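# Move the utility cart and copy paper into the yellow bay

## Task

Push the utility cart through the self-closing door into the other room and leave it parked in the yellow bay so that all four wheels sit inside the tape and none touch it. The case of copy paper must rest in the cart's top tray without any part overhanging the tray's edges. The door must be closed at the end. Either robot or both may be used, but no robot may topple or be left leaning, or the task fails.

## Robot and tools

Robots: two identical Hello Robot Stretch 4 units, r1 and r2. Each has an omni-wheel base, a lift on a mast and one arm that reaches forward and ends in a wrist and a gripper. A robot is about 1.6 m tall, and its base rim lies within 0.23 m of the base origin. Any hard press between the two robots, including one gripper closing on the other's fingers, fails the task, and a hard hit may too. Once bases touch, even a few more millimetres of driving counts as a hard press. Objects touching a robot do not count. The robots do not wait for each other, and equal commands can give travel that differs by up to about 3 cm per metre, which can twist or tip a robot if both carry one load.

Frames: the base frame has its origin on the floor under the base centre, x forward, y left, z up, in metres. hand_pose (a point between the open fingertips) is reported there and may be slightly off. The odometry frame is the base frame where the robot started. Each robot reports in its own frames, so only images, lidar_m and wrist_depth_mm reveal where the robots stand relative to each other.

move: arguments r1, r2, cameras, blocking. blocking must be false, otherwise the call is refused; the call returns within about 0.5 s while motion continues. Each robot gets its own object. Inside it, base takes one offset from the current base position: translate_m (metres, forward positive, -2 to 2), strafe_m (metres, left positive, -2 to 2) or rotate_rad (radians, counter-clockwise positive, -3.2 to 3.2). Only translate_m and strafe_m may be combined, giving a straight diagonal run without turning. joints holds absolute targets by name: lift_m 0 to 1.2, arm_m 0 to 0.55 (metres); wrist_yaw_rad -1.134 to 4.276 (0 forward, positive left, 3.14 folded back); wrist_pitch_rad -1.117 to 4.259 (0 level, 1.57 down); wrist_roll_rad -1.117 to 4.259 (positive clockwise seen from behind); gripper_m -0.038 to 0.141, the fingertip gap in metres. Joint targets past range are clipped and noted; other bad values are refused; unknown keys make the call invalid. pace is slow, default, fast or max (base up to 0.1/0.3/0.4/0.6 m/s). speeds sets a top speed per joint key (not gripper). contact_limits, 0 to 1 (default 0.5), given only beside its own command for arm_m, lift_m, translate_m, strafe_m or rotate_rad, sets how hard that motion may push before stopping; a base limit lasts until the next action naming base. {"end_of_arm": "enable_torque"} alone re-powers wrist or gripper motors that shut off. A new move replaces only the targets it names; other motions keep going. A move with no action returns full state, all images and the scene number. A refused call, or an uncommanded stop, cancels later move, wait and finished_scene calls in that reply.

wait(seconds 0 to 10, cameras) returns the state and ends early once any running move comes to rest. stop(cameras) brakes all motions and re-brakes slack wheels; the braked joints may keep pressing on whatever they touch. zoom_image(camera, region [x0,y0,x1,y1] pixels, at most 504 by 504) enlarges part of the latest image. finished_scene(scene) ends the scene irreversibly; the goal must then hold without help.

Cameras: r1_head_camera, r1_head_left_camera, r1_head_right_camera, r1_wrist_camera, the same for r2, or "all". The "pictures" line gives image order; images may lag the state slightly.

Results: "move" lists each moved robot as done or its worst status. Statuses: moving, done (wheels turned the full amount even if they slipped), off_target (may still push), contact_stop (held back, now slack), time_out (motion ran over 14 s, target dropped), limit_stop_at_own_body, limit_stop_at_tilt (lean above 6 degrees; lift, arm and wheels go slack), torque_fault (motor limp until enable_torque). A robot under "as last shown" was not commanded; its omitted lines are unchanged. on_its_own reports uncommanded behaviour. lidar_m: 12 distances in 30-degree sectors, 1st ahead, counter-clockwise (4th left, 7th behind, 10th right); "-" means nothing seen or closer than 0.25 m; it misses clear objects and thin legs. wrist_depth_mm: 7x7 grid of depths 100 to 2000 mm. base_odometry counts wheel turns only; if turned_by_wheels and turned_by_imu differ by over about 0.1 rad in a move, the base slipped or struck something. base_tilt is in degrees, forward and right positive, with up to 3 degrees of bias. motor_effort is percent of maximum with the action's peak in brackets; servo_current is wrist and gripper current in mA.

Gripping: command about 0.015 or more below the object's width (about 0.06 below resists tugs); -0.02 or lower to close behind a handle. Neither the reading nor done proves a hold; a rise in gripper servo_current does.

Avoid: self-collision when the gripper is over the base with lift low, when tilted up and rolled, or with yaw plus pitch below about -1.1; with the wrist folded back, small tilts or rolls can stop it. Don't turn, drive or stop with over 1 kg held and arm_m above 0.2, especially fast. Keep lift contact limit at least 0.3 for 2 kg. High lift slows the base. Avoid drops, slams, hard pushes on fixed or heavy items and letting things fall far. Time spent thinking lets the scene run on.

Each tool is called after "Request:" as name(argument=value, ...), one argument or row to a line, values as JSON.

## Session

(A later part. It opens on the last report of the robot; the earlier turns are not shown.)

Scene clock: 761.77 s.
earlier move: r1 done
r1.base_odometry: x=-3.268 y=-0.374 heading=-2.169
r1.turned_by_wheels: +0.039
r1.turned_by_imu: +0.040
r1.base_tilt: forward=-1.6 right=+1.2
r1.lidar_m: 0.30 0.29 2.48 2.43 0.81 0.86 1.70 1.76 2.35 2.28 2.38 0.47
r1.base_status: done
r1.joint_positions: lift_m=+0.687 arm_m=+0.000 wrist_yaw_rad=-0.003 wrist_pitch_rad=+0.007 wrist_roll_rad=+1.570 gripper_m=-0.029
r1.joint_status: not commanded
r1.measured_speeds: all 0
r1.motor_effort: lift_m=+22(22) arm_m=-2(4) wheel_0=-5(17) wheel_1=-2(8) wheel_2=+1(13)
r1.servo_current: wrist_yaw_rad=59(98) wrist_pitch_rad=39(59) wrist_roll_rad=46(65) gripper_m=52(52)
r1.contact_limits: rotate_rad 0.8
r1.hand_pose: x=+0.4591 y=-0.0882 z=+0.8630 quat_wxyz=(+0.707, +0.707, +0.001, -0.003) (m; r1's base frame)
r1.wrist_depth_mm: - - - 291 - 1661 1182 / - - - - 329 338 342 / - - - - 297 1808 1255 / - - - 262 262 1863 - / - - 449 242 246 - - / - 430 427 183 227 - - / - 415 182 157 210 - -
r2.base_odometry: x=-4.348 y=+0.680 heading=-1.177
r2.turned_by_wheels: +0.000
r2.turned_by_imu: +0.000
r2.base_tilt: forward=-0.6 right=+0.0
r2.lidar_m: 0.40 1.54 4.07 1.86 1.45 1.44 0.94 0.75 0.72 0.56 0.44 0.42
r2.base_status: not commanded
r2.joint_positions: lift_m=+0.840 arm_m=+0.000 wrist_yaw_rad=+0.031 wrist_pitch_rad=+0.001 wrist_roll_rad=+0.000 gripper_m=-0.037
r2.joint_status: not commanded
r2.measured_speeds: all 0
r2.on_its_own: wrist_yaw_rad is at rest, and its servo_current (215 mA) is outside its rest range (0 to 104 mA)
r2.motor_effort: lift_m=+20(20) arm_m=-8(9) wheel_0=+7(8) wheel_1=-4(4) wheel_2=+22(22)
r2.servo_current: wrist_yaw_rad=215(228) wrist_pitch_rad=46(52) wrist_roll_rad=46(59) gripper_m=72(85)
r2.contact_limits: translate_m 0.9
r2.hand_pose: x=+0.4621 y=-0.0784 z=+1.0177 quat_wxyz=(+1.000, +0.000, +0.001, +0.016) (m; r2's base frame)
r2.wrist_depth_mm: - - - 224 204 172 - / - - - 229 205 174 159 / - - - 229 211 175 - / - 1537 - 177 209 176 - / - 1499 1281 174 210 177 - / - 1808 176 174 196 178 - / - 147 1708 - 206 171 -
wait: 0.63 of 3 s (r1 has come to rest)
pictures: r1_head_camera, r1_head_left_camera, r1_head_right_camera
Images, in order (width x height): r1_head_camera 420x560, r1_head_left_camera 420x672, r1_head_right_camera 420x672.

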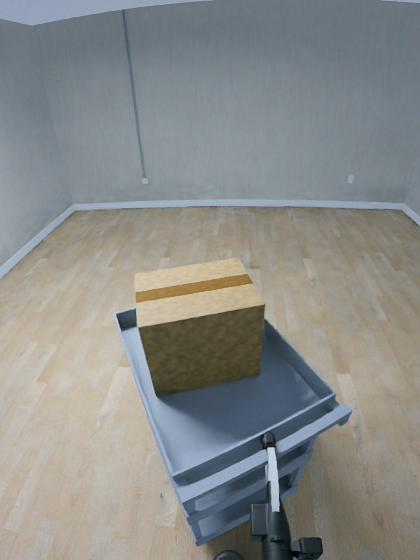

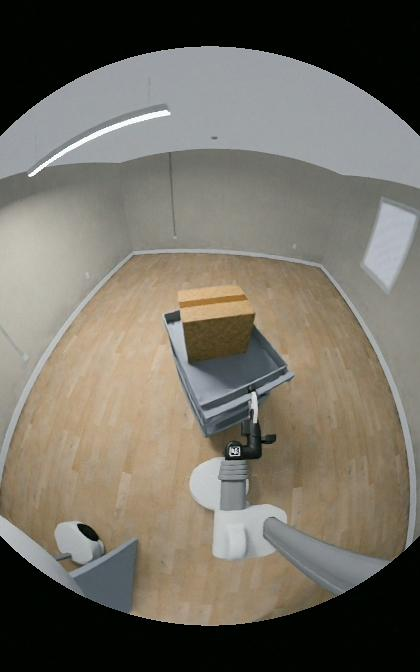

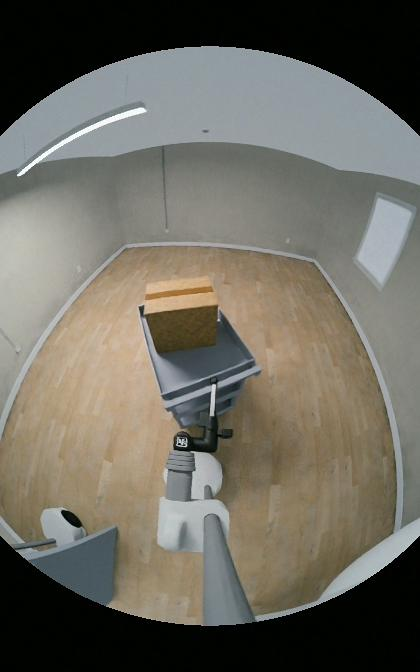

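Request:
move(
  r1={"base":{"translate_m":-0.9,"strafe_m":0.06},"pace":"slow","contact_limits":{"translate_m":0.6}},
  blocking=false,
)

Request:
wait(
  seconds=10,
  cameras=["r1_head_camera","r1_head_right_camera","r1_head_left_camera"],
)

Scene clock: 767.63 s.
move: r1 moving
r1.base_odometry: x=-3.260 y=-0.365 heading=-2.170
r1.turned_by_wheels: +0.000
r1.turned_by_imu: -0.001
r1.base_tilt: forward=-1.6 right=+1.3
r1.lidar_m: 0.32 0.32 2.51 2.43 0.83 0.84 1.69 1.74 2.35 2.26 2.42 0.45
r1.base_status: translate_m moving; strafe_m moving
r1.joint_positions: lift_m=+0.687 arm_m=+0.000 wrist_yaw_rad=-0.003 wrist_pitch_rad=+0.007 wrist_roll_rad=+1.570 gripper_m=-0.029
r1.joint_status: not commanded
r1.measured_speeds: translate_m=-0.048 strafe_m=+0.003 rotate_rad=+0.001 lift_m=+0.000 arm_m=+0.000 wrist_yaw_rad=+0.000 wrist_pitch_rad=+0.000 wrist_roll_rad=+0.000
r1.motor_effort: lift_m=+22(22) arm_m=-3(4) wheel_0=-9(9) wheel_1=-6(7) wheel_2=+7(8)
r1.servo_current: wrist_yaw_rad=46(65) wrist_pitch_rad=46(52) wrist_roll_rad=39(59) gripper_m=52(59)
r1.contact_limits: translate_m 0.6
r1.hand_pose: x=+0.4591 y=-0.0882 z=+0.8630 quat_wxyz=(+0.707, +0.707, +0.001, -0.003) (m; r1's base frame)
r1.wrist_depth_mm: - - - 294 - 1537 1138 / - - - - 329 343 345 / - - - - 289 1708 1281 / - - - 262 262 1863 - / - - 445 242 244 - - / - 433 427 183 182 - - / - 415 182 157 212 - -
r2.base_odometry: x=-4.348 y=+0.680 heading=-1.177
r2.turned_by_wheels: +0.000
r2.turned_by_imu: +0.000
r2.base_tilt: forward=-0.6 right=+0.0
r2.lidar_m: 0.38 1.52 4.06 1.90 1.48 1.43 0.97 0.73 0.72 0.56 0.43 0.41
r2.base_status: not commanded
r2.joint_positions: lift_m=+0.840 arm_m=+0.000 wrist_yaw_rad=+0.031 wrist_pitch_rad=+0.001 wrist_roll_rad=+0.000 gripper_m=-0.037
r2.joint_status: not commanded
r2.measured_speeds: all 0
r2.motor_effort: lift_m=+20(20) arm_m=-8(8) wheel_0=+7(8) wheel_1=-4(4) wheel_2=+22(22)
r2.servo_current: wrist_yaw_rad=215(221) wrist_pitch_rad=46(46) wrist_roll_rad=52(52) gripper_m=85(85)
r2.contact_limits: translate_m 0.9
r2.hand_pose: x=+0.4621 y=-0.0784 z=+1.0177 quat_wxyz=(+1.000, +0.000, +0.001, +0.016) (m; r2's base frame)
r2.wrist_depth_mm: - - - 224 204 172 - / - - - 228 206 174 159 / - - - 229 212 175 - / - 1499 - 177 208 176 - / - 1464 1255 174 209 177 - / - 1808 176 173 196 178 - / - 147 1661 - 206 171 -
pictures: none

Scene clock: 777.43 s.
earlier move: r1 done
r1.base_odometry: x=-2.711 y=+0.335 heading=-2.169
r1.turned_by_wheels: +0.001
r1.turned_by_imu: +0.006
r1.base_tilt: forward=-1.5 right=+1.2
r1.lidar_m: 0.32 0.31 0.55 0.52 0.57 0.83 3.74 0.87 1.19 2.30 2.42 0.47
r1.base_status: done
r1.joint_positions: lift_m=+0.687 arm_m=+0.000 wrist_yaw_rad=+0.007 wrist_pitch_rad=+0.007 wrist_roll_rad=+1.570 gripper_m=-0.029
r1.joint_status: not commanded
r1.measured_speeds: all 0
r1.motor_effort: lift_m=+22(22) arm_m=-3(4) wheel_0=-1(9) wheel_1=-2(8) wheel_2=+7(12)
r1.servo_current: wrist_yaw_rad=52(78) wrist_pitch_rad=52(59) wrist_roll_rad=52(72) gripper_m=52(59)
r1.contact_limits: translate_m 0.6
r1.hand_pose: x=+0.4599 y=-0.0855 z=+0.8630 quat_wxyz=(+0.707, +0.707, +0.005, +0.000) (m; r1's base frame)
r1.wrist_depth_mm: - - - - 304 310 314 / - - - - 289 1618 1182 / - - - - 267 1708 - / - - - 257 254 1808 - / - 442 442 237 242 - - / - 439 433 176 231 - - / - 433 179 165 216 - -
r2.base_odometry: x=-4.348 y=+0.680 heading=-1.177
r2.turned_by_wheels: +0.000
r2.turned_by_imu: +0.001
r2.base_tilt: forward=-0.6 right=+0.0
r2.lidar_m: 0.39 1.07 4.09 1.88 1.47 1.43 0.94 0.75 0.70 0.56 0.43 0.40
r2.base_status: not commanded
r2.joint_positions: lift_m=+0.840 arm_m=+0.000 wrist_yaw_rad=+0.031 wrist_pitch_rad=+0.001 wrist_roll_rad=+0.000 gripper_m=-0.037
r2.joint_status: not commanded
r2.measured_speeds: all 0
r2.on_its_own: wrist_yaw_rad is at rest, and its servo_current (208 mA) is outside its rest range (0 to 104 mA)
r2.motor_effort: lift_m=+20(20) arm_m=-8(9) wheel_0=+8(8) wheel_1=-4(4) wheel_2=+22(23)
r2.servo_current: wrist_yaw_rad=208(228) wrist_pitch_rad=39(52) wrist_roll_rad=52(65) gripper_m=85(85)
r2.contact_limits: translate_m 0.9
r2.hand_pose: x=+0.4621 y=-0.0784 z=+1.0177 quat_wxyz=(+1.000, +0.000, +0.001, +0.016) (m; r2's base frame)
r2.wrist_depth_mm: - - - 225 204 172 - / - - - 228 204 174 159 / - - - 229 212 175 - / - - 878 177 208 176 - / - - 866 173 210 177 - / - - 173 173 196 178 - / - - 1160 - 207 171 -
wait: 9.80 of 10 s (r1 has come to rest)
pictures: r1_head_camera, r1_head_left_camera, r1_head_right_camera
Images, in order (width x height): r1_head_camera 420x560, r1_head_left_camera 420x672, r1_head_right_camera 420x672.

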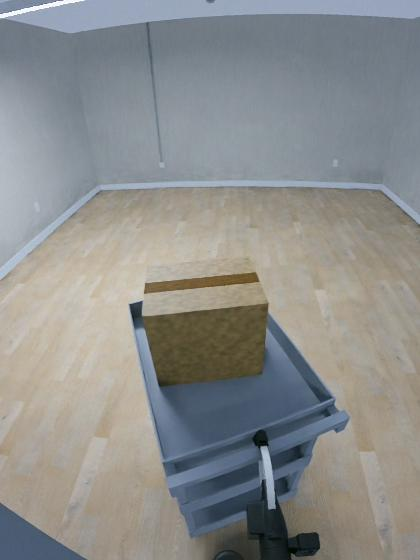

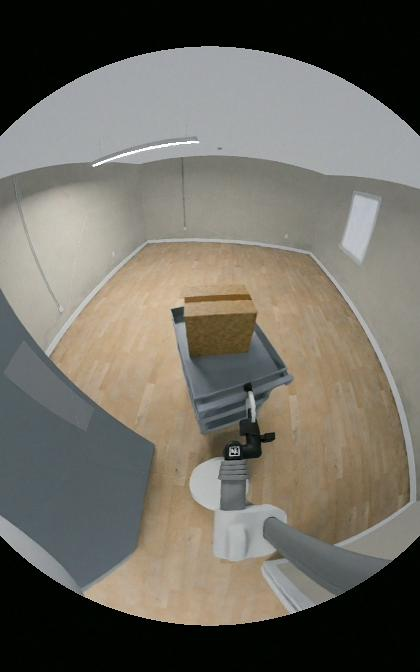

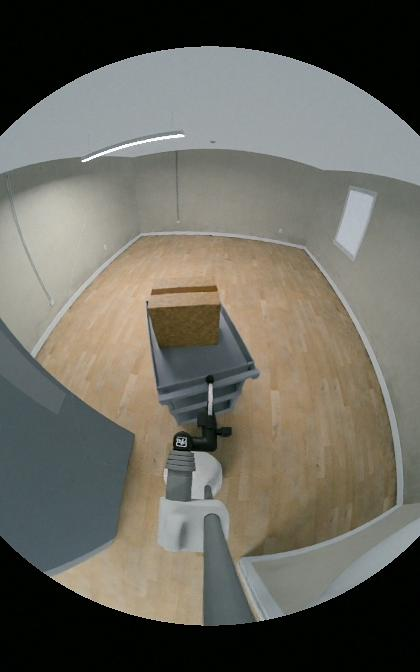

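Request:
move(
  r1={"base":{"translate_m":-1.1,"strafe_m":0.05},"pace":"slow","contact_limits":{"translate_m":0.6}},
  blocking=false,
)

Request:
wait(
  seconds=10,
)

Request:
wait(
  seconds=3,
  cameras=["r1_head_camera","r1_head_right_camera","r1_head_left_camera"],
)

Scene clock: 783.93 s.
move: r1 moving
r1.base_odometry: x=-2.704 y=+0.345 heading=-2.169
r1.turned_by_wheels: +0.001
r1.turned_by_imu: +0.000
r1.base_tilt: forward=-1.6 right=+1.3
r1.lidar_m: 0.36 0.34 0.53 0.49 0.58 0.82 3.74 0.85 1.15 2.31 2.42 0.43
r1.base_status: translate_m moving; strafe_m moving
r1.joint_positions: lift_m=+0.687 arm_m=+0.000 wrist_yaw_rad=+0.007 wrist_pitch_rad=+0.007 wrist_roll_rad=+1.570 gripper_m=-0.029
r1.joint_status: not commanded
r1.measured_speeds: translate_m=-0.048 strafe_m=+0.002 rotate_rad=+0.002 lift_m=+0.000 arm_m=+0.000 wrist_yaw_rad=+0.000 wrist_pitch_rad=+0.000 wrist_roll_rad=+0.000
r1.motor_effort: lift_m=+22(22) arm_m=-4(4) wheel_0=+1(4) wheel_1=-4(6) wheel_2=+11(13)
r1.servo_current: wrist_yaw_rad=52(72) wrist_pitch_rad=52(52) wrist_roll_rad=52(59) gripper_m=52(59)
r1.contact_limits: translate_m 0.6
r1.hand_pose: x=+0.4599 y=-0.0855 z=+0.8630 quat_wxyz=(+0.707, +0.707, +0.005, +0.000) (m; r1's base frame)
r1.wrist_depth_mm: - - - - 306 309 312 / - - - - 286 1576 1182 / - - - - 267 1708 - / - - - 255 254 1863 - / - 442 445 237 241 - - / - 439 439 178 230 - - / - 427 178 164 218 - -
r2.base_odometry: x=-4.348 y=+0.680 heading=-1.177
r2.turned_by_wheels: +0.000
r2.turned_by_imu: +0.000
r2.base_tilt: forward=-0.7 right=+0.0
r2.lidar_m: 0.39 1.02 4.09 1.84 1.45 1.43 0.96 0.74 0.72 0.55 0.43 0.39
r2.base_status: not commanded
r2.joint_positions: lift_m=+0.840 arm_m=+0.000 wrist_yaw_rad=+0.031 wrist_pitch_rad=+0.001 wrist_roll_rad=+0.000 gripper_m=-0.037
r2.joint_status: not commanded
r2.measured_speeds: all 0
r2.motor_effort: lift_m=+20(20) arm_m=-8(8) wheel_0=+7(8) wheel_1=-4(4) wheel_2=+22(22)
r2.servo_current: wrist_yaw_rad=221(228) wrist_pitch_rad=39(52) wrist_roll_rad=52(52) gripper_m=85(85)
r2.contact_limits: translate_m 0.9
r2.hand_pose: x=+0.4621 y=-0.0784 z=+1.0177 quat_wxyz=(+1.000, +0.000, +0.001, +0.016) (m; r2's base frame)
r2.wrist_depth_mm: - - - 225 204 173 - / - - - 228 205 174 158 / - - - 229 211 175 - / - - 878 177 208 176 - / - - 866 174 210 177 - / - - 174 173 196 178 - / - - - - 206 171 -
pictures: none

Scene clock: 793.93 s.
earlier move: r1 moving
r1.base_odometry: x=-2.111 y=+1.136 heading=-2.169
r1.turned_by_wheels: +0.000
r1.turned_by_imu: +0.006
r1.base_tilt: forward=-1.5 right=+1.3
r1.lidar_m: 0.34 0.35 0.59 0.59 2.60 2.78 2.69 2.91 2.32 0.39 0.42 0.45
r1.base_status: translate_m moving; strafe_m moving
r1.joint_positions: lift_m=+0.687 arm_m=+0.000 wrist_yaw_rad=+0.007 wrist_pitch_rad=+0.007 wrist_roll_rad=+1.570 gripper_m=-0.029
r1.joint_status: not commanded
r1.measured_speeds: translate_m=-0.099 strafe_m=+0.005 rotate_rad=+0.001 lift_m=+0.000 arm_m=+0.000 wrist_yaw_rad=+0.000 wrist_pitch_rad=+0.000 wrist_roll_rad=+0.000
r1.motor_effort: lift_m=+22(22) arm_m=-4(4) wheel_0=+0(4) wheel_1=-4(6) wheel_2=+10(13)
r1.servo_current: wrist_yaw_rad=59(91) wrist_pitch_rad=52(59) wrist_roll_rad=59(72) gripper_m=52(59)
r1.contact_limits: translate_m 0.6
r1.hand_pose: x=+0.4599 y=-0.0855 z=+0.8630 quat_wxyz=(+0.707, +0.707, +0.005, +0.000) (m; r1's base frame)
r1.wrist_depth_mm: - - - - 297 300 303 / - - - - 277 1661 1205 / - - - 264 263 1808 - / - - - 253 251 - - / - 442 442 236 240 - - / - 436 439 177 231 - - / - 430 177 166 219 - -
r2.base_odometry: x=-4.348 y=+0.680 heading=-1.177
r2.turned_by_wheels: +0.000
r2.turned_by_imu: +0.001
r2.base_tilt: forward=-0.6 right=+0.0
r2.lidar_m: 0.39 5.17 4.08 1.90 1.47 1.42 0.96 0.73 0.72 0.55 0.45 0.41
r2.base_status: not commanded
r2.joint_positions: lift_m=+0.840 arm_m=+0.000 wrist_yaw_rad=+0.031 wrist_pitch_rad=+0.001 wrist_roll_rad=+0.000 gripper_m=-0.037
r2.joint_status: not commanded
r2.measured_speeds: all 0
r2.motor_effort: lift_m=+20(20) arm_m=-8(9) wheel_0=+7(8) wheel_1=-4(4) wheel_2=+22(23)
r2.servo_current: wrist_yaw_rad=215(234) wrist_pitch_rad=39(52) wrist_roll_rad=46(65) gripper_m=78(85)
r2.contact_limits: translate_m 0.9
r2.hand_pose: x=+0.4621 y=-0.0784 z=+1.0177 quat_wxyz=(+1.000, +0.000, +0.001, +0.016) (m; r2's base frame)
r2.wrist_depth_mm: - - - 225 204 172 - / - - - 228 205 173 159 / - - - 229 211 175 - / - - - 177 209 176 - / - - - 174 210 177 - / - - 177 173 195 178 - / - - - - 206 171 -
wait: 10.00 s; no rest
pictures: none

Scene clock: 795.73 s.
earlier move: r1 done
r1.base_odometry: x=-2.051 y=+1.216 heading=-2.169
r1.turned_by_wheels: +0.000
r1.turned_by_imu: +0.001
r1.base_tilt: forward=-1.6 right=+1.2
r1.lidar_m: 0.35 0.37 0.61 1.08 2.63 2.68 2.59 2.77 2.32 0.59 0.43 0.45
r1.base_status: done
r1.joint_positions: lift_m=+0.687 arm_m=+0.000 wrist_yaw_rad=+0.007 wrist_pitch_rad=+0.007 wrist_roll_rad=+1.570 gripper_m=-0.029
r1.joint_status: not commanded
r1.measured_speeds: all 0
r1.motor_effort: lift_m=+22(22) arm_m=-4(4) wheel_0=+1(4) wheel_1=-1(6) wheel_2=+7(13)
r1.servo_current: wrist_yaw_rad=52(91) wrist_pitch_rad=46(59) wrist_roll_rad=39(72) gripper_m=46(59)
r1.contact_limits: translate_m 0.6
r1.hand_pose: x=+0.4599 y=-0.0855 z=+0.8630 quat_wxyz=(+0.707, +0.707, +0.005, +0.000) (m; r1's base frame)
r1.wrist_depth_mm: - - - 220 296 300 303 / - - - - 277 1756 1229 / - - - 264 260 1808 - / - - - 252 251 - - / - 442 445 236 240 - - / - 436 436 177 230 - - / - 433 178 166 220 - -
r2.base_odometry: x=-4.348 y=+0.680 heading=-1.177
r2.turned_by_wheels: +0.000
r2.turned_by_imu: +0.000
r2.base_tilt: forward=-0.7 right=+0.0
r2.lidar_m: 0.38 5.16 4.08 1.88 1.47 1.44 0.95 0.74 0.72 0.55 0.41 0.41
r2.base_status: not commanded
r2.joint_positions: lift_m=+0.840 arm_m=+0.000 wrist_yaw_rad=+0.031 wrist_pitch_rad=+0.001 wrist_roll_rad=+0.000 gripper_m=-0.037
r2.joint_status: not commanded
r2.measured_speeds: all 0
r2.on_its_own: wrist_yaw_rad is at rest, and its servo_current (215 mA) is outside its rest range (0 to 104 mA)
r2.motor_effort: lift_m=+20(20) arm_m=-8(9) wheel_0=+7(8) wheel_1=-4(4) wheel_2=+22(23)
r2.servo_current: wrist_yaw_rad=215(234) wrist_pitch_rad=46(52) wrist_roll_rad=33(65) gripper_m=85(85)
r2.contact_limits: translate_m 0.9
r2.hand_pose: x=+0.4621 y=-0.0784 z=+1.0177 quat_wxyz=(+1.000, +0.000, +0.001, +0.016) (m; r2's base frame)
r2.wrist_depth_mm: - - - 225 204 172 - / - - - 227 206 175 159 / - - - 229 211 176 - / - - - 176 208 176 - / - - - 174 210 177 - / - - 177 174 196 178 - / - - - - 206 171 -
wait: 1.80 of 3 s (r1 has come to rest)
pictures: r1_head_camera, r1_head_left_camera, r1_head_right_camera
Images, in order (width x height): r1_head_camera 420x560, r1_head_left_camera 420x672, r1_head_right_camera 420x672.

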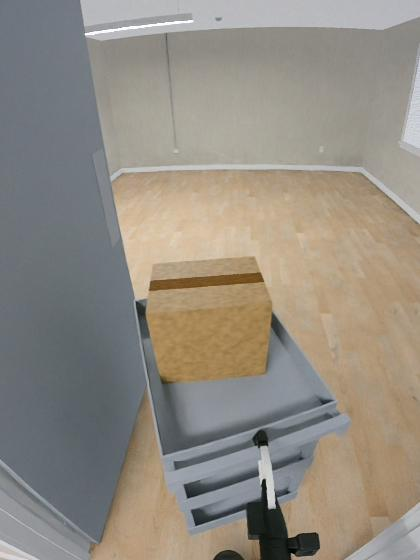

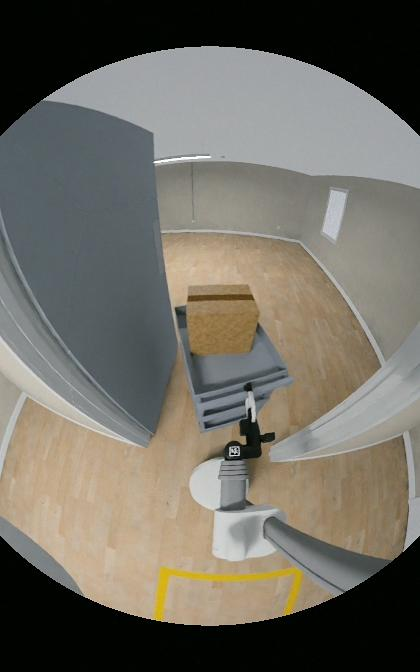

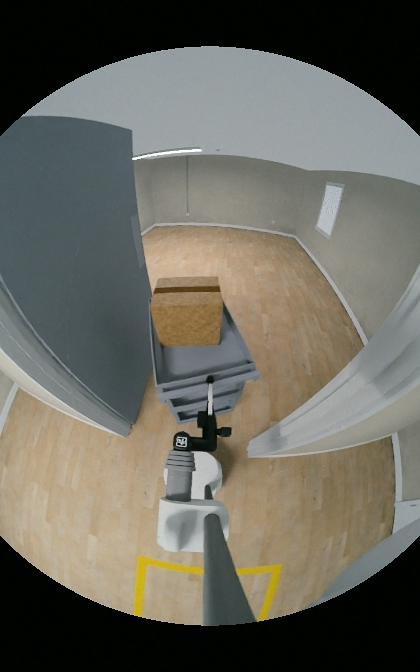

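Request:
move(
  r1={"base":{"translate_m":-1.3},"pace":"slow","contact_limits":{"translate_m":0.6}},
  blocking=false,
)

Request:
wait(
  seconds=10,
)

Request:
wait(
  seconds=5,
)

Request:
move(
  r1={"base":{"translate_m":-0.65},"pace":"slow","contact_limits":{"translate_m":0.6}},
  blocking=false,
)

Request:
wait(
  seconds=9,
  cameras=["r1_head_camera","r1_head_right_camera","r1_head_left_camera"],
)

Scene clock: 812.40 s.
move: r1 moving
r1.base_odometry: x=-2.044 y=+1.227 heading=-2.168
r1.turned_by_wheels: +0.000
r1.turned_by_imu: +0.000
r1.base_tilt: forward=-1.6 right=+1.3
r1.lidar_m: 0.35 0.35 0.62 1.14 2.63 2.66 2.58 2.76 2.33 0.64 0.43 0.43
r1.base_status: translate_m moving
r1.joint_positions: lift_m=+0.687 arm_m=+0.000 wrist_yaw_rad=+0.007 wrist_pitch_rad=+0.007 wrist_roll_rad=+1.570 gripper_m=-0.029
r1.joint_status: not commanded
r1.measured_speeds: translate_m=-0.048 strafe_m=+0.000 rotate_rad=+0.000 lift_m=+0.000 arm_m=+0.000 wrist_yaw_rad=+0.000 wrist_pitch_rad=+0.000 wrist_roll_rad=+0.000
r1.motor_effort: lift_m=+22(22) arm_m=-4(4) wheel_0=+1(2) wheel_1=-5(5) wheel_2=+12(13)
r1.servo_current: wrist_yaw_rad=52(65) wrist_pitch_rad=46(52) wrist_roll_rad=46(72) gripper_m=52(59)
r1.contact_limits: translate_m 0.6
r1.hand_pose: x=+0.4599 y=-0.0855 z=+0.8630 quat_wxyz=(+0.707, +0.707, +0.005, +0.000) (m; r1's base frame)
r1.wrist_depth_mm: - - - - 297 297 300 / - - - - 276 1661 1229 / - - - 263 262 1863 - / - - - 253 251 - - / - 442 442 236 241 - - / - 433 439 179 230 - - / - 430 178 166 219 - -
r2.base_odometry: x=-4.348 y=+0.680 heading=-1.177
r2.turned_by_wheels: +0.000
r2.turned_by_imu: +0.000
r2.base_tilt: forward=-0.7 right=+0.0
r2.lidar_m: 0.39 5.15 4.07 1.88 1.45 1.42 0.97 0.74 0.72 0.58 0.41 0.40
r2.base_status: not commanded
r2.joint_positions: lift_m=+0.840 arm_m=+0.000 wrist_yaw_rad=+0.031 wrist_pitch_rad=+0.001 wrist_roll_rad=+0.000 gripper_m=-0.037
r2.joint_status: not commanded
r2.measured_speeds: all 0
r2.motor_effort: lift_m=+20(20) arm_m=-8(8) wheel_0=+7(8) wheel_1=-4(4) wheel_2=+22(22)
r2.servo_current: wrist_yaw_rad=208(221) wrist_pitch_rad=46(46) wrist_roll_rad=59(59) gripper_m=78(85)
r2.contact_limits: translate_m 0.9
r2.hand_pose: x=+0.4621 y=-0.0784 z=+1.0177 quat_wxyz=(+1.000, +0.000, +0.001, +0.016) (m; r2's base frame)
r2.wrist_depth_mm: - - - 225 204 172 - / - - - 227 205 174 159 / - - - 229 211 175 - / - - - 177 209 176 - / - - - 174 209 177 - / - - 177 173 195 179 - / - - - - 207 171 -
pictures: none

Scene clock: 822.40 s.
earlier move: r1 moving
r1.base_odometry: x=-1.488 y=+2.043 heading=-2.168
r1.turned_by_wheels: +0.000
r1.turned_by_imu: +0.006
r1.base_tilt: forward=-1.6 right=+1.3
r1.lidar_m: 0.35 0.34 1.82 2.51 2.13 1.65 1.60 1.74 2.22 2.17 1.55 0.44
r1.base_status: translate_m moving
r1.joint_positions: lift_m=+0.687 arm_m=+0.000 wrist_yaw_rad=+0.007 wrist_pitch_rad=+0.007 wrist_roll_rad=+1.570 gripper_m=-0.029
r1.joint_status: not commanded
r1.measured_speeds: translate_m=-0.099 strafe_m=+0.001 rotate_rad=+0.001 lift_m=+0.000 arm_m=+0.000 wrist_yaw_rad=+0.000 wrist_pitch_rad=+0.000 wrist_roll_rad=+0.000
r1.motor_effort: lift_m=+22(22) arm_m=-4(4) wheel_0=+1(4) wheel_1=-2(6) wheel_2=+11(14)
r1.servo_current: wrist_yaw_rad=59(78) wrist_pitch_rad=46(65) wrist_roll_rad=46(72) gripper_m=46(59)
r1.contact_limits: translate_m 0.6
r1.hand_pose: x=+0.4599 y=-0.0855 z=+0.8630 quat_wxyz=(+0.707, +0.707, +0.005, +0.000) (m; r1's base frame)
r1.wrist_depth_mm: - - - - 300 306 306 / - - - - 286 1618 1229 / - - - - 266 1756 - / - - - 255 253 1863 - / - 442 442 237 241 - - / - 436 439 177 231 - - / - 430 178 166 218 - -
r2.base_odometry: x=-4.348 y=+0.680 heading=-1.177
r2.turned_by_wheels: +0.000
r2.turned_by_imu: +0.001
r2.base_tilt: forward=-0.6 right=+0.0
r2.lidar_m: 0.39 5.15 4.05 1.89 1.46 1.42 0.94 0.74 0.73 0.56 0.43 0.42
r2.base_status: not commanded
r2.joint_positions: lift_m=+0.840 arm_m=+0.000 wrist_yaw_rad=+0.031 wrist_pitch_rad=+0.001 wrist_roll_rad=+0.000 gripper_m=-0.037
r2.joint_status: not commanded
r2.measured_speeds: all 0
r2.motor_effort: lift_m=+20(20) arm_m=-8(9) wheel_0=+7(8) wheel_1=-4(4) wheel_2=+22(22)
r2.servo_current: wrist_yaw_rad=208(234) wrist_pitch_rad=33(52) wrist_roll_rad=46(65) gripper_m=85(91)
r2.contact_limits: translate_m 0.9
r2.hand_pose: x=+0.4621 y=-0.0784 z=+1.0177 quat_wxyz=(+1.000, +0.000, +0.001, +0.016) (m; r2's base frame)
r2.wrist_depth_mm: - - - 225 204 172 - / - - - 227 205 174 159 / - - - 229 212 175 - / - - - 177 209 176 - / - - - 174 209 177 - / - - 177 174 196 178 - / - - - - 206 170 -
wait: 10.00 s; no rest
pictures: none

Scene clock: 826.17 s.
earlier move: r1 done
r1.base_odometry: x=-1.320 y=+2.291 heading=-2.168
r1.turned_by_wheels: +0.000
r1.turned_by_imu: +0.001
r1.base_tilt: forward=-1.6 right=+1.3
r1.lidar_m: 0.35 0.33 2.31 2.56 1.75 1.33 1.29 1.42 2.09 2.15 1.92 0.47
r1.base_status: done
r1.joint_positions: lift_m=+0.687 arm_m=+0.000 wrist_yaw_rad=+0.007 wrist_pitch_rad=+0.007 wrist_roll_rad=+1.570 gripper_m=-0.029
r1.joint_status: not commanded
r1.measured_speeds: all 0
r1.motor_effort: lift_m=+22(22) arm_m=-4(4) wheel_0=+1(4) wheel_1=-2(7) wheel_2=+8(14)
r1.servo_current: wrist_yaw_rad=39(78) wrist_pitch_rad=46(65) wrist_roll_rad=65(72) gripper_m=46(59)
r1.contact_limits: translate_m 0.6
r1.hand_pose: x=+0.4599 y=-0.0855 z=+0.8630 quat_wxyz=(+0.707, +0.707, +0.005, +0.000) (m; r1's base frame)
r1.wrist_depth_mm: - - - - 301 306 309 / - - - - 285 1430 1160 / - - - - 266 1661 - / - - - 255 255 1863 - / - 442 449 236 241 - - / - 436 436 176 232 - - / - 427 178 165 217 - -
r2.base_odometry: x=-4.348 y=+0.680 heading=-1.177
r2.turned_by_wheels: +0.000
r2.turned_by_imu: +0.001
r2.base_tilt: forward=-0.7 right=+0.0
r2.lidar_m: 0.39 5.15 4.07 1.88 1.47 1.41 0.96 0.74 0.71 0.54 0.42 0.41
r2.base_status: not commanded
r2.joint_positions: lift_m=+0.840 arm_m=+0.000 wrist_yaw_rad=+0.031 wrist_pitch_rad=+0.001 wrist_roll_rad=+0.000 gripper_m=-0.037
r2.joint_status: not commanded
r2.measured_speeds: all 0
r2.on_its_own: wrist_yaw_rad is at rest, and its servo_current (215 mA) is outside its rest range (0 to 104 mA)
r2.motor_effort: lift_m=+20(20) arm_m=-8(9) wheel_0=+7(8) wheel_1=-4(4) wheel_2=+22(22)
r2.servo_current: wrist_yaw_rad=215(234) wrist_pitch_rad=39(52) wrist_roll_rad=46(65) gripper_m=85(91)
r2.contact_limits: translate_m 0.9
r2.hand_pose: x=+0.4621 y=-0.0784 z=+1.0177 quat_wxyz=(+1.000, +0.000, +0.001, +0.016) (m; r2's base frame)
r2.wrist_depth_mm: - - - 224 204 172 - / - - - 228 205 174 159 / - - - 229 211 175 - / - - - 177 209 176 - / - - - 173 209 177 - / - - 177 174 195 178 - / - - - - 206 172 -
wait: 3.77 of 5 s (r1 has come to rest)
pictures: none

Scene clock: 826.67 s.
move: r1 moving
r1.base_odometry: x=-1.313 y=+2.301 heading=-2.167
r1.turned_by_wheels: +0.001
r1.turned_by_imu: +0.001
r1.base_tilt: forward=-1.6 right=+1.3
r1.lidar_m: 0.35 0.34 2.32 2.54 1.71 1.35 1.28 1.41 2.09 2.09 1.93 0.48
r1.base_status: translate_m moving
r1.joint_positions: lift_m=+0.687 arm_m=+0.000 wrist_yaw_rad=+0.007 wrist_pitch_rad=+0.007 wrist_roll_rad=+1.570 gripper_m=-0.029
r1.joint_status: not commanded
r1.measured_speeds: translate_m=-0.047 strafe_m=+0.000 rotate_rad=+0.001 lift_m=+0.000 arm_m=+0.000 wrist_yaw_rad=+0.000 wrist_pitch_rad=+0.000 wrist_roll_rad=+0.000
r1.motor_effort: lift_m=+22(22) arm_m=-4(4) wheel_0=+1(2) wheel_1=-3(4) wheel_2=+13(14)
r1.servo_current: wrist_yaw_rad=52(52) wrist_pitch_rad=46(59) wrist_roll_rad=65(65) gripper_m=52(59)
r1.contact_limits: translate_m 0.6
r1.hand_pose: x=+0.4599 y=-0.0855 z=+0.8630 quat_wxyz=(+0.707, +0.707, +0.005, +0.000) (m; r1's base frame)
r1.wrist_depth_mm: - - - - 304 307 309 / - - - - 285 1430 1160 / - - - - 267 1756 - / - - - 256 254 1863 - / - 445 445 236 241 - - / - 433 436 177 231 - - / - 427 177 166 216 - -
r2.base_odometry: x=-4.348 y=+0.680 heading=-1.177
r2.turned_by_wheels: +0.000
r2.turned_by_imu: +0.000
r2.base_tilt: forward=-0.6 right=+0.0
r2.lidar_m: 0.39 5.17 4.08 1.84 1.48 1.42 0.98 0.71 0.72 0.57 0.43 0.41
r2.base_status: not commanded
r2.joint_positions: lift_m=+0.840 arm_m=+0.000 wrist_yaw_rad=+0.031 wrist_pitch_rad=+0.001 wrist_roll_rad=+0.000 gripper_m=-0.037
r2.joint_status: not commanded
r2.measured_speeds: all 0
r2.motor_effort: lift_m=+20(20) arm_m=-8(8) wheel_0=+7(7) wheel_1=-4(4) wheel_2=+22(22)
r2.servo_current: wrist_yaw_rad=221(221) wrist_pitch_rad=39(46) wrist_roll_rad=59(59) gripper_m=78(85)
r2.contact_limits: translate_m 0.9
r2.hand_pose: x=+0.4621 y=-0.0784 z=+1.0177 quat_wxyz=(+1.000, +0.000, +0.001, +0.016) (m; r2's base frame)
r2.wrist_depth_mm: - - - 225 204 172 - / - - - 228 205 174 159 / - - - 229 211 175 - / - - - 177 209 176 - / - - - 174 210 177 - / - - 177 174 195 178 - / - - - - 207 171 -
pictures: none

Scene clock: 833.93 s.
earlier move: r1 done
r1.base_odometry: x=-0.955 y=+2.828 heading=-2.168
r1.turned_by_wheels: +0.000
r1.turned_by_imu: +0.003
r1.base_tilt: forward=-1.6 right=+1.2
r1.lidar_m: 0.33 0.31 2.68 2.06 0.89 0.67 0.66 0.71 1.06 2.11 2.22 0.44
r1.base_status: done
r1.joint_positions: lift_m=+0.687 arm_m=+0.000 wrist_yaw_rad=+0.007 wrist_pitch_rad=+0.007 wrist_roll_rad=+1.570 gripper_m=-0.029
r1.joint_status: not commanded
r1.measured_speeds: all 0
r1.motor_effort: lift_m=+22(22) arm_m=-3(4) wheel_0=+1(5) wheel_1=-3(7) wheel_2=+7(14)
r1.servo_current: wrist_yaw_rad=59(78) wrist_pitch_rad=46(59) wrist_roll_rad=39(65) gripper_m=52(59)
r1.contact_limits: translate_m 0.6
r1.hand_pose: x=+0.4599 y=-0.0854 z=+0.8630 quat_wxyz=(+0.707, +0.707, +0.005, +0.000) (m; r1's base frame)
r1.wrist_depth_mm: - - - - 306 1366 1078 / - - - - 294 1537 1138 / 1756 - - - 271 1756 - / 1921 - - 259 256 1863 - / 1863 445 445 236 240 - - / 1863 430 433 177 231 - - / - 424 178 140 216 - -
r2.base_odometry: x=-4.348 y=+0.680 heading=-1.177
r2.turned_by_wheels: +0.000
r2.turned_by_imu: +0.001
r2.base_tilt: forward=-0.6 right=+0.0
r2.lidar_m: 0.40 5.14 4.07 1.88 1.46 1.42 0.97 0.74 0.71 0.58 0.43 0.41
r2.base_status: not commanded
r2.joint_positions: lift_m=+0.840 arm_m=+0.000 wrist_yaw_rad=+0.031 wrist_pitch_rad=+0.001 wrist_roll_rad=+0.000 gripper_m=-0.037
r2.joint_status: not commanded
r2.measured_speeds: all 0
r2.on_its_own: wrist_yaw_rad is at rest, and its servo_current (208 mA) is outside its rest range (0 to 104 mA)
r2.motor_effort: lift_m=+20(20) arm_m=-8(9) wheel_0=+8(8) wheel_1=-4(4) wheel_2=+22(22)
r2.servo_current: wrist_yaw_rad=208(228) wrist_pitch_rad=33(46) wrist_roll_rad=46(59) gripper_m=78(85)
r2.contact_limits: translate_m 0.9
r2.hand_pose: x=+0.4621 y=-0.0784 z=+1.0177 quat_wxyz=(+1.000, +0.000, +0.001, +0.016) (m; r2's base frame)
r2.wrist_depth_mm: - - - 225 205 172 - / - - - 227 204 174 158 / - - - 229 211 175 - / - - - 177 208 176 - / - - - 174 209 177 - / - - 177 173 195 178 - / - - - - 207 170 -
wait: 7.27 of 9 s (r1 has come to rest)
pictures: r1_head_camera, r1_head_left_camera, r1_head_right_camera
Images, in order (width x height): r1_head_camera 420x560, r1_head_left_camera 420x672, r1_head_right_camera 420x672.

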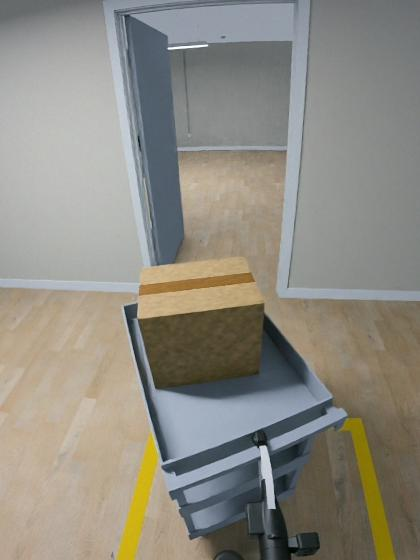

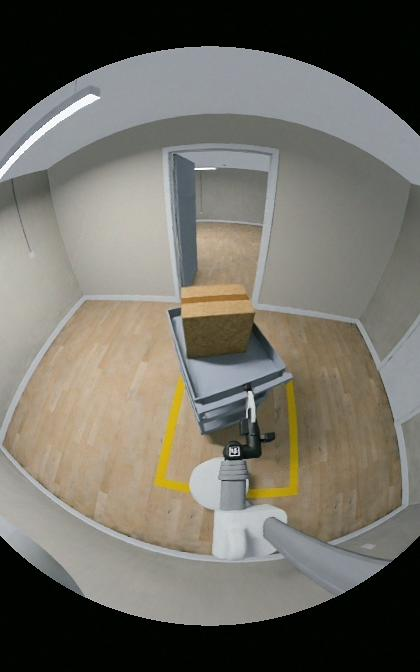

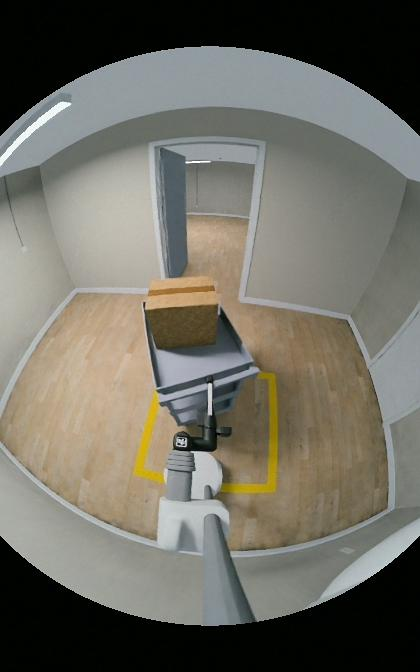

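Request:
move(
  r1={"base":{"translate_m":-0.32,"strafe_m":-0.31},"pace":"slow","contact_limits":{"translate_m":0.5}},
  r2={"joints":{"gripper_m":0.1}},
  blocking=false,
)

Request:
wait(
  seconds=2,
)

Request:
wait(
  seconds=5,
  cameras=["r1_head_camera","r1_head_right_camera","r1_head_left_camera","r2_head_camera"],
)

Scene clock: 842.00 s.
move: r1 moving; r2 moving
r1.base_odometry: x=-0.957 y=+2.841 heading=-2.166
r1.turned_by_wheels: +0.001
r1.turned_by_imu: +0.001
r1.base_tilt: forward=-1.6 right=+1.2
r1.lidar_m: 0.36 0.31 2.66 2.04 0.86 0.67 0.66 0.71 1.05 2.10 2.20 0.46
r1.base_status: translate_m moving; strafe_m moving
r1.joint_positions: lift_m=+0.687 arm_m=+0.000 wrist_yaw_rad=+0.008 wrist_pitch_rad=+0.007 wrist_roll_rad=+1.570 gripper_m=-0.029
r1.joint_status: not commanded
r1.measured_speeds: translate_m=-0.037 strafe_m=-0.035 rotate_rad=-0.002 lift_m=+0.000 arm_m=+0.000 wrist_yaw_rad=+0.001 wrist_pitch_rad=+0.000 wrist_roll_rad=+0.000
r1.motor_effort: lift_m=+22(22) arm_m=-4(4) wheel_0=+11(11) wheel_1=-5(7) wheel_2=+13(14)
r1.servo_current: wrist_yaw_rad=52(72) wrist_pitch_rad=46(59) wrist_roll_rad=39(65) gripper_m=52(59)
r1.contact_limits: translate_m 0.5
r1.hand_pose: x=+0.4600 y=-0.0850 z=+0.8630 quat_wxyz=(+0.707, +0.707, +0.005, +0.001) (m; r1's base frame)
r1.wrist_depth_mm: - - - - 306 1464 1060 / - - - - 291 1618 1205 / 1863 - - 265 268 1808 - / 1921 - - 257 256 1921 - / 1863 445 445 238 242 - - / 1921 433 433 178 231 - - / - 424 177 140 216 - -
r2.base_odometry: x=-4.348 y=+0.680 heading=-1.177
r2.turned_by_wheels: +0.000
r2.turned_by_imu: +0.000
r2.base_tilt: forward=-0.6 right=+0.0
r2.lidar_m: 0.39 5.17 4.10 1.89 1.46 1.43 0.97 0.74 0.72 0.56 0.41 0.43
r2.base_status: not commanded
r2.joint_positions: lift_m=+0.840 arm_m=+0.000 wrist_yaw_rad=+0.031 wrist_pitch_rad=+0.001 wrist_roll_rad=+0.000 gripper_m=-0.012
r2.joint_status: gripper_m moving
r2.measured_speeds: all 0
r2.motor_effort: lift_m=+20(20) arm_m=-8(9) wheel_0=+7(8) wheel_1=-4(4) wheel_2=+22(22)
r2.servo_current: wrist_yaw_rad=208(221) wrist_pitch_rad=52(52) wrist_roll_rad=46(59) gripper_m=117(117)
r2.contact_limits: translate_m 0.9
r2.hand_pose: x=+0.4621 y=-0.0784 z=+1.0177 quat_wxyz=(+1.000, +0.000, +0.001, +0.016) (m; r2's base frame)
r2.wrist_depth_mm: - - - 177 208 177 - / - - - 234 211 179 - / - - - 175 217 182 161 / - - - 175 214 177 163 / - - - 174 215 181 - / - - 185 182 200 182 163 / - - - - 211 179 -
pictures: none

Scene clock: 843.53 s.
earlier move: r1 moving; r2 done
r1.base_odometry: x=-0.981 y=+2.982 heading=-2.166
r1.turned_by_wheels: +0.000
r1.turned_by_imu: +0.000
r1.base_tilt: forward=-1.6 right=+1.2
r1.lidar_m: 0.30 0.28 2.79 1.72 0.77 0.58 0.56 0.60 0.92 2.00 2.08 0.45
r1.base_status: translate_m moving; strafe_m moving
r1.joint_positions: lift_m=+0.687 arm_m=+0.000 wrist_yaw_rad=+0.008 wrist_pitch_rad=+0.007 wrist_roll_rad=+1.570 gripper_m=-0.029
r1.joint_status: not commanded
r1.measured_speeds: translate_m=-0.071 strafe_m=-0.069 rotate_rad=+0.002 lift_m=+0.000 arm_m=+0.000 wrist_yaw_rad=+0.000 wrist_pitch_rad=+0.000 wrist_roll_rad=+0.000
r1.motor_effort: lift_m=+22(22) arm_m=-4(4) wheel_0=+10(13) wheel_1=-3(7) wheel_2=+9(14)
r1.servo_current: wrist_yaw_rad=59(85) wrist_pitch_rad=46(59) wrist_roll_rad=46(65) gripper_m=52(65)
r1.contact_limits: translate_m 0.5
r1.hand_pose: x=+0.4600 y=-0.0850 z=+0.8630 quat_wxyz=(+0.707, +0.707, +0.005, +0.001) (m; r1's base frame)
r1.wrist_depth_mm: - - - - - 1661 1205 / - - - - 336 342 343 / - - - - 300 1708 1281 / 1921 - - - 270 1863 - / - - - 245 249 1808 - / - 433 433 177 231 - - / - 415 178 158 210 - -
r2.base_odometry: x=-4.348 y=+0.680 heading=-1.178
r2.turned_by_wheels: -0.002
r2.turned_by_imu: -0.002
r2.base_tilt: forward=-0.7 right=+0.0
r2.lidar_m: 3.57 5.16 4.10 1.88 1.47 1.42 0.96 0.75 0.74 0.69 0.60 0.63
r2.base_status: not commanded
r2.joint_positions: lift_m=+0.840 arm_m=+0.000 wrist_yaw_rad=+0.003 wrist_pitch_rad=+0.001 wrist_roll_rad=+0.000 gripper_m=+0.100
r2.joint_status: all done
r2.measured_speeds: all 0
r2.motor_effort: lift_m=+20(20) arm_m=-7(9) wheel_0=+3(8) wheel_1=-3(4) wheel_2=+4(22)
r2.servo_current: wrist_yaw_rad=52(228) wrist_pitch_rad=39(52) wrist_roll_rad=46(59) gripper_m=46(117)
r2.contact_limits: translate_m 0.9
r2.hand_pose: x=+0.4598 y=-0.0866 z=+1.0177 quat_wxyz=(+1.000, +0.000, +0.001, +0.001) (m; r2's base frame)
r2.wrist_depth_mm: - - - - - 375 345 / - - - - - 379 347 / - - - - - 384 349 / - - - - - 389 353 / - - - - - 384 357 / - - 195 - 196 387 357 / - - - - - 377 357
wait: 1.53 of 2 s (r2 has come to rest)
pictures: none

Scene clock: 847.20 s.
earlier move: r1 done
r1.base_odometry: x=-1.031 y=+3.267 heading=-2.167
r1.turned_by_wheels: +0.000
r1.turned_by_imu: +0.000
r1.base_tilt: forward=-1.6 right=+1.2
r1.lidar_m: 0.25 0.26 3.01 1.19 0.49 0.38 0.37 0.42 0.65 1.75 1.88 0.50
r1.base_status: done
r1.joint_positions: lift_m=+0.687 arm_m=+0.000 wrist_yaw_rad=+0.008 wrist_pitch_rad=+0.007 wrist_roll_rad=+1.570 gripper_m=-0.029
r1.joint_status: not commanded
r1.measured_speeds: all 0
r1.motor_effort: lift_m=+22(22) arm_m=-4(4) wheel_0=+8(13) wheel_1=-2(7) wheel_2=+6(14)
r1.servo_current: wrist_yaw_rad=65(85) wrist_pitch_rad=46(59) wrist_roll_rad=52(65) gripper_m=52(65)
r1.contact_limits: translate_m 0.5
r1.hand_pose: x=+0.4600 y=-0.0850 z=+0.8630 quat_wxyz=(+0.707, +0.707, +0.005, +0.001) (m; r1's base frame)
r1.wrist_depth_mm: - - - - - 1661 1205 / - - - - - 1708 1229 / - - - - - 1537 1118 / - - - - 384 1618 473 / - - - 263 272 1708 - / - - - 185 236 1708 - / - 407 177 - 198 - -
r2.base_odometry: x=-4.348 y=+0.680 heading=-1.178
r2.turned_by_wheels: +0.000
r2.turned_by_imu: +0.001
r2.base_tilt: forward=-0.7 right=+0.0
r2.lidar_m: 3.59 5.14 4.11 1.89 1.45 1.43 0.96 0.75 0.71 0.78 1.06 3.32
r2.base_status: not commanded
r2.joint_positions: lift_m=+0.840 arm_m=+0.000 wrist_yaw_rad=+0.003 wrist_pitch_rad=+0.001 wrist_roll_rad=+0.000 gripper_m=+0.100
r2.joint_status: all done
r2.measured_speeds: all 0
r2.motor_effort: lift_m=+20(20) arm_m=-7(9) wheel_0=+3(8) wheel_1=-3(4) wheel_2=+4(22)
r2.servo_current: wrist_yaw_rad=39(228) wrist_pitch_rad=39(52) wrist_roll_rad=46(59) gripper_m=46(117)
r2.contact_limits: translate_m 0.9
r2.hand_pose: x=+0.4598 y=-0.0866 z=+1.0177 quat_wxyz=(+1.000, +0.000, +0.001, +0.001) (m; r2's base frame)
r2.wrist_depth_mm: - - - - - - - / - - - - - - - / - - - - - - - / - - - - - - - / - - - - - - - / - - 196 - 195 - - / - - - - - - -
wait: 3.67 of 5 s (r1 has come to rest)
pictures: r1_head_camera, r1_head_left_camera, r1_head_right_camera, r2_head_camera
Images, in order (width x height): r1_head_camera 420x560, r1_head_left_camera 420x672, r1_head_right_camera 420x672, r2_head_camera 420x560.

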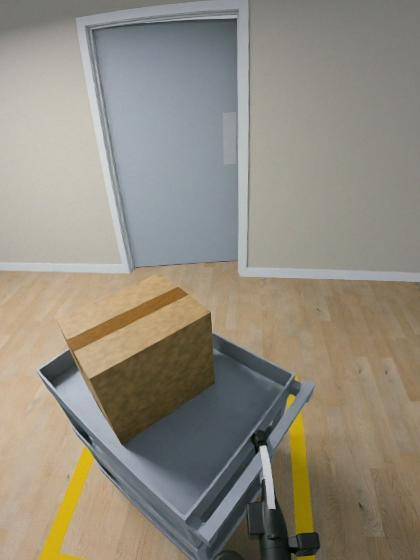

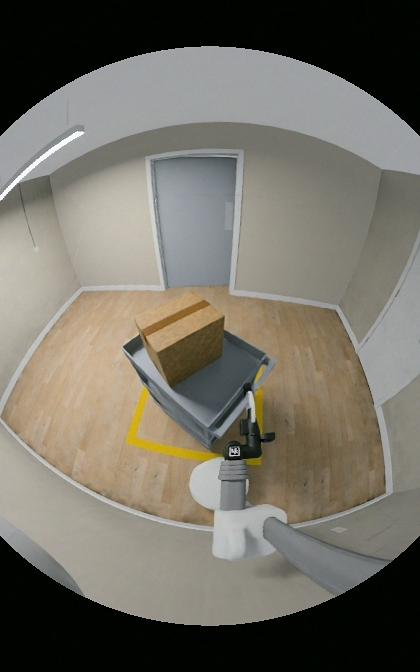

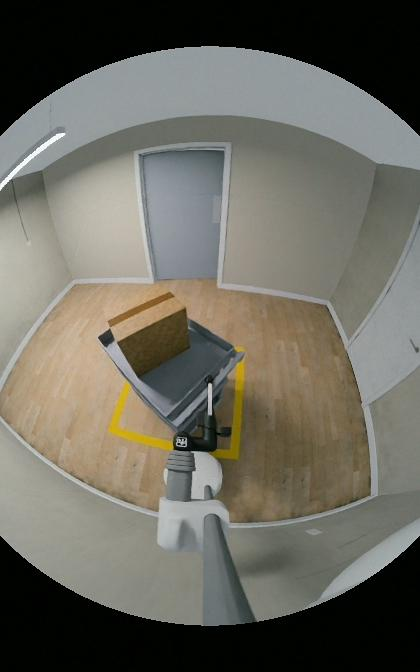

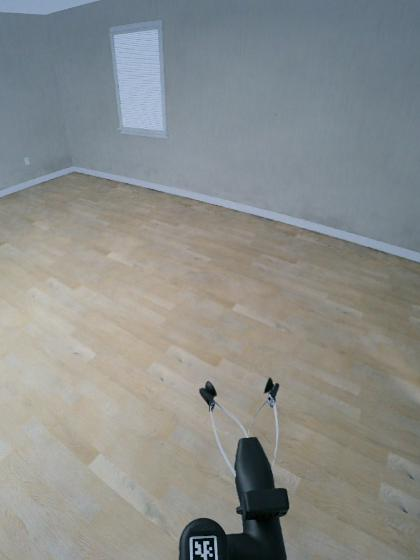

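Request:
move(
  r1={"base":{"translate_m":0.2,"strafe_m":-0.3},"pace":"slow","contact_limits":{"translate_m":0.6}},
  blocking=false,
)

Request:
wait(
  seconds=6,
  cameras=["r1_head_camera"],
)

Request:
move(
  r1={"base":{"rotate_rad":0.52},"pace":"slow","contact_limits":{"rotate_rad":0.8}},
  blocking=false,
)

Request:
wait(
  seconds=4,
  cameras=["r1_head_camera"],
)

Scene clock: 871.47 s.
move: r1 moving
r1.base_odometry: x=-1.044 y=+3.267 heading=-2.166
r1.turned_by_wheels: +0.001
r1.turned_by_imu: +0.000
r1.base_tilt: forward=-1.6 right=+1.3
r1.lidar_m: 0.25 0.26 3.02 1.20 0.51 0.39 0.38 0.43 0.61 1.76 1.85 0.52
r1.base_status: translate_m moving; strafe_m moving
r1.joint_positions: lift_m=+0.687 arm_m=+0.000 wrist_yaw_rad=+0.008 wrist_pitch_rad=+0.007 wrist_roll_rad=+1.570 gripper_m=-0.029
r1.joint_status: not commanded
r1.measured_speeds: translate_m=+0.026 strafe_m=-0.040 rotate_rad=+0.001 lift_m=+0.000 arm_m=+0.000 wrist_yaw_rad=+0.000 wrist_pitch_rad=+0.000 wrist_roll_rad=+0.000
r1.motor_effort: lift_m=+22(22) arm_m=-1(4) wheel_0=+14(14) wheel_1=-2(5) wheel_2=-2(5)
r1.servo_current: wrist_yaw_rad=72(72) wrist_pitch_rad=46(59) wrist_roll_rad=65(65) gripper_m=52(52)
r1.contact_limits: translate_m 0.6
r1.hand_pose: x=+0.4600 y=-0.0850 z=+0.8630 quat_wxyz=(+0.707, +0.707, +0.005, +0.001) (m; r1's base frame)
r1.wrist_depth_mm: - - - - - 1661 1205 / - - - - - 1708 1205 / - - - - - 1499 1118 / - - - - 384 1618 1229 / - - - 257 273 1708 - / - - - 189 237 1708 - / - 418 177 - 198 - -
r2: as last shown
r2.base_tilt: forward=-0.7 right=+0.1
r2.lidar_m: 3.56 5.15 4.08 1.85 1.46 1.43 0.97 0.75 0.72 0.79 1.17 3.29
r2.motor_effort: lift_m=+20(20) arm_m=-7(7) wheel_0=+3(3) wheel_1=-3(4) wheel_2=+4(4)
r2.servo_current: wrist_yaw_rad=52(59) wrist_pitch_rad=39(46) wrist_roll_rad=52(52) gripper_m=52(52)
r2.contact_limits: translate_m 0.9
pictures: none

Scene clock: 875.87 s.
earlier move: r1 done
r1.base_odometry: x=-1.392 y=+3.269 heading=-2.167
r1.turned_by_wheels: -0.001
r1.turned_by_imu: +0.002
r1.base_tilt: forward=-1.6 right=+1.3
r1.lidar_m: 0.25 0.25 0.69 1.84 0.80 0.60 0.60 0.66 1.01 1.48 1.54 0.50
r1.base_status: done
r1.joint_positions: lift_m=+0.687 arm_m=+0.000 wrist_yaw_rad=+0.013 wrist_pitch_rad=+0.007 wrist_roll_rad=+1.570 gripper_m=-0.029
r1.joint_status: not commanded
r1.measured_speeds: all 0
r1.motor_effort: lift_m=+22(22) arm_m=+4(4) wheel_0=+5(18) wheel_1=-1(6) wheel_2=-2(9)
r1.servo_current: wrist_yaw_rad=59(130) wrist_pitch_rad=46(59) wrist_roll_rad=59(65) gripper_m=52(59)
r1.contact_limits: translate_m 0.6
r1.hand_pose: x=+0.4604 y=-0.0837 z=+0.8630 quat_wxyz=(+0.707, +0.707, +0.007, +0.002) (m; r1's base frame)
r1.wrist_depth_mm: - - - - - 1661 1182 / - - - - - 1708 1205 / - - - - - 1756 1182 / - - - - 389 404 407 / 1921 - - 207 298 1756 1255 / 1983 - - 185 238 1708 - / - - 177 - 179 - -
r2.base_odometry: x=-4.348 y=+0.680 heading=-1.178
r2.turned_by_wheels: +0.000
r2.turned_by_imu: +0.001
r2.base_tilt: forward=-0.7 right=+0.0
r2.lidar_m: 3.54 5.11 4.09 1.88 1.44 1.42 0.98 0.76 0.71 0.80 1.15 3.30
r2.base_status: not commanded
r2.joint_positions: lift_m=+0.840 arm_m=+0.000 wrist_yaw_rad=+0.003 wrist_pitch_rad=+0.001 wrist_roll_rad=+0.000 gripper_m=+0.100
r2.joint_status: not commanded
r2.measured_speeds: all 0
r2.motor_effort: lift_m=+20(20) arm_m=-7(8) wheel_0=+3(4) wheel_1=-3(4) wheel_2=+4(4)
r2.servo_current: wrist_yaw_rad=52(65) wrist_pitch_rad=39(46) wrist_roll_rad=39(65) gripper_m=52(59)
r2.contact_limits: translate_m 0.9
r2.hand_pose: x=+0.4598 y=-0.0866 z=+1.0177 quat_wxyz=(+1.000, +0.000, +0.001, +0.001) (m; r2's base frame)
r2.wrist_depth_mm: - - - - - - - / - - - - - - - / - - - - - - - / - - - - - - - / - - - - - - - / - - 195 - 195 - - / - - - - - - -
wait: 4.40 of 6 s (r1 has come to rest)
pictures: r1_head_camera
Images, in order (width x height): r1_head_camera 420x560.

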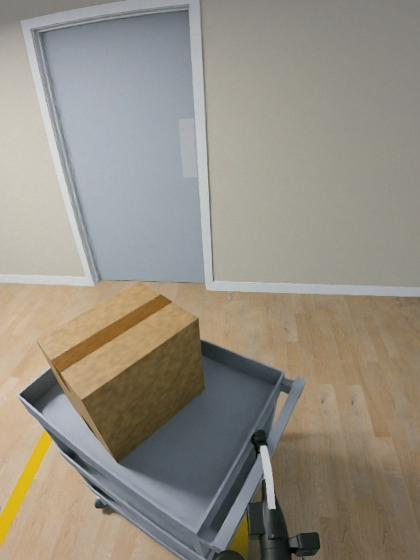

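Scene clock: 876.37 s.
move: r1 moving
r1.base_odometry: x=-1.392 y=+3.270 heading=-2.042
r1.turned_by_wheels: +0.124
r1.turned_by_imu: +0.124
r1.base_tilt: forward=-1.6 right=+1.3
r1.lidar_m: 0.25 0.27 3.21 1.37 0.73 0.60 0.59 0.70 1.16 1.49 1.68 0.52
r1.base_status: rotate_rad moving
r1.joint_positions: lift_m=+0.687 arm_m=+0.000 wrist_yaw_rad=-0.010 wrist_pitch_rad=+0.007 wrist_roll_rad=+1.570 gripper_m=-0.029
r1.joint_status: not commanded
r1.measured_speeds: translate_m=-0.002 strafe_m=-0.001 rotate_rad=+0.482 lift_m=+0.000 arm_m=+0.000 wrist_yaw_rad=-0.086 wrist_pitch_rad=+0.000 wrist_roll_rad=+0.000
r1.motor_effort: lift_m=+22(22) arm_m=+4(4) wheel_0=-13(13) wheel_1=-5(6) wheel_2=-15(15)
r1.servo_current: wrist_yaw_rad=59(78) wrist_pitch_rad=59(59) wrist_roll_rad=39(59) gripper_m=46(52)
r1.contact_limits: rotate_rad 0.8
r1.hand_pose: x=+0.4584 y=-0.0904 z=+0.8630 quat_wxyz=(+0.707, +0.707, -0.001, -0.006) (m; r1's base frame)
r1.wrist_depth_mm: - - - - - 1756 1205 / - - - - - 1756 1229 / - - - - - 1708 1229 / - - - - 382 397 439 / 1983 - - 255 276 1708 1281 / - - 187 183 181 1618 - / - 399 394 - 190 - -
r2: as last shown
r2.turned_by_imu: +0.000
r2.base_tilt: forward=-0.7 right=+0.1
r2.lidar_m: 3.54 5.18 4.11 1.88 1.45 1.41 0.96 0.71 0.71 0.79 1.20 3.30
r2.motor_effort: lift_m=+20(20) arm_m=-7(8) wheel_0=+3(3) wheel_1=-3(4) wheel_2=+4(4)
r2.servo_current: wrist_yaw_rad=52(52) wrist_pitch_rad=39(39) wrist_roll_rad=46(52) gripper_m=46(52)
r2.contact_limits: translate_m 0.9
pictures: none

Scene clock: 877.73 s.
earlier move: r1 done
r1.base_odometry: x=-1.392 y=+3.269 heading=-1.647
r1.turned_by_wheels: +0.396
r1.turned_by_imu: +0.363
r1.base_tilt: forward=-1.6 right=+1.3
r1.lidar_m: 0.35 0.34 2.10 0.85 0.64 0.61 0.67 0.95 1.50 1.54 2.20 0.44
r1.base_status: done
r1.joint_positions: lift_m=+0.687 arm_m=+0.000 wrist_yaw_rad=+0.003 wrist_pitch_rad=+0.007 wrist_roll_rad=+1.570 gripper_m=-0.029
r1.joint_status: not commanded
r1.measured_speeds: all 0
r1.motor_effort: lift_m=+22(22) arm_m=-3(4) wheel_0=-3(21) wheel_1=-4(9) wheel_2=+2(25)
r1.servo_current: wrist_yaw_rad=52(163) wrist_pitch_rad=52(59) wrist_roll_rad=39(59) gripper_m=46(52)
r1.contact_limits: rotate_rad 0.8
r1.hand_pose: x=+0.4595 y=-0.0867 z=+0.8630 quat_wxyz=(+0.707, +0.707, +0.003, -0.001) (m; r1's base frame)
r1.wrist_depth_mm: - - - - 296 300 303 / 1863 - - - 281 1618 1205 / - - - - 263 1756 - / - - - 253 254 854 - / - 439 445 236 240 - - / - 433 436 175 231 - - / - 430 180 166 220 - -
r2.base_odometry: x=-4.348 y=+0.680 heading=-1.178
r2.turned_by_wheels: +0.000
r2.turned_by_imu: +0.000
r2.base_tilt: forward=-0.7 right=+0.1
r2.lidar_m: 3.57 5.15 4.09 1.88 1.45 1.41 0.95 0.74 0.72 0.78 1.17 3.31
r2.base_status: not commanded
r2.joint_positions: lift_m=+0.840 arm_m=+0.000 wrist_yaw_rad=+0.003 wrist_pitch_rad=+0.001 wrist_roll_rad=+0.000 gripper_m=+0.100
r2.joint_status: not commanded
r2.measured_speeds: all 0
r2.motor_effort: lift_m=+20(20) arm_m=-7(8) wheel_0=+3(4) wheel_1=-3(4) wheel_2=+4(4)
r2.servo_current: wrist_yaw_rad=46(59) wrist_pitch_rad=33(46) wrist_roll_rad=46(59) gripper_m=52(59)
r2.contact_limits: translate_m 0.9
r2.hand_pose: x=+0.4598 y=-0.0866 z=+1.0177 quat_wxyz=(+1.000, +0.000, +0.001, +0.001) (m; r2's base frame)
r2.wrist_depth_mm: - - - - - - - / - - - - - - - / - - - - - - - / - - - - - - - / - - - - - - - / - - 195 - 195 - - / - - - - - - -
wait: 1.37 of 4 s (r1 has come to rest)
pictures: r1_head_camera
Images, in order (width x height): r1_head_camera 420x560.

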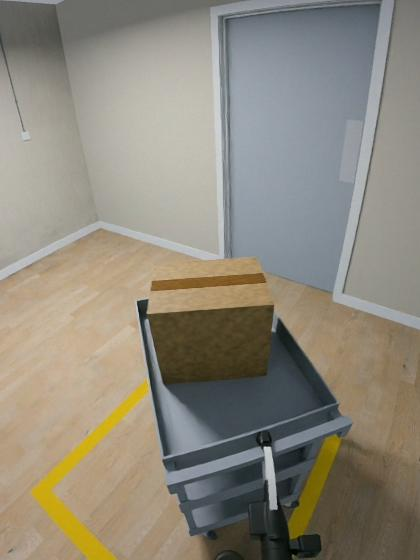

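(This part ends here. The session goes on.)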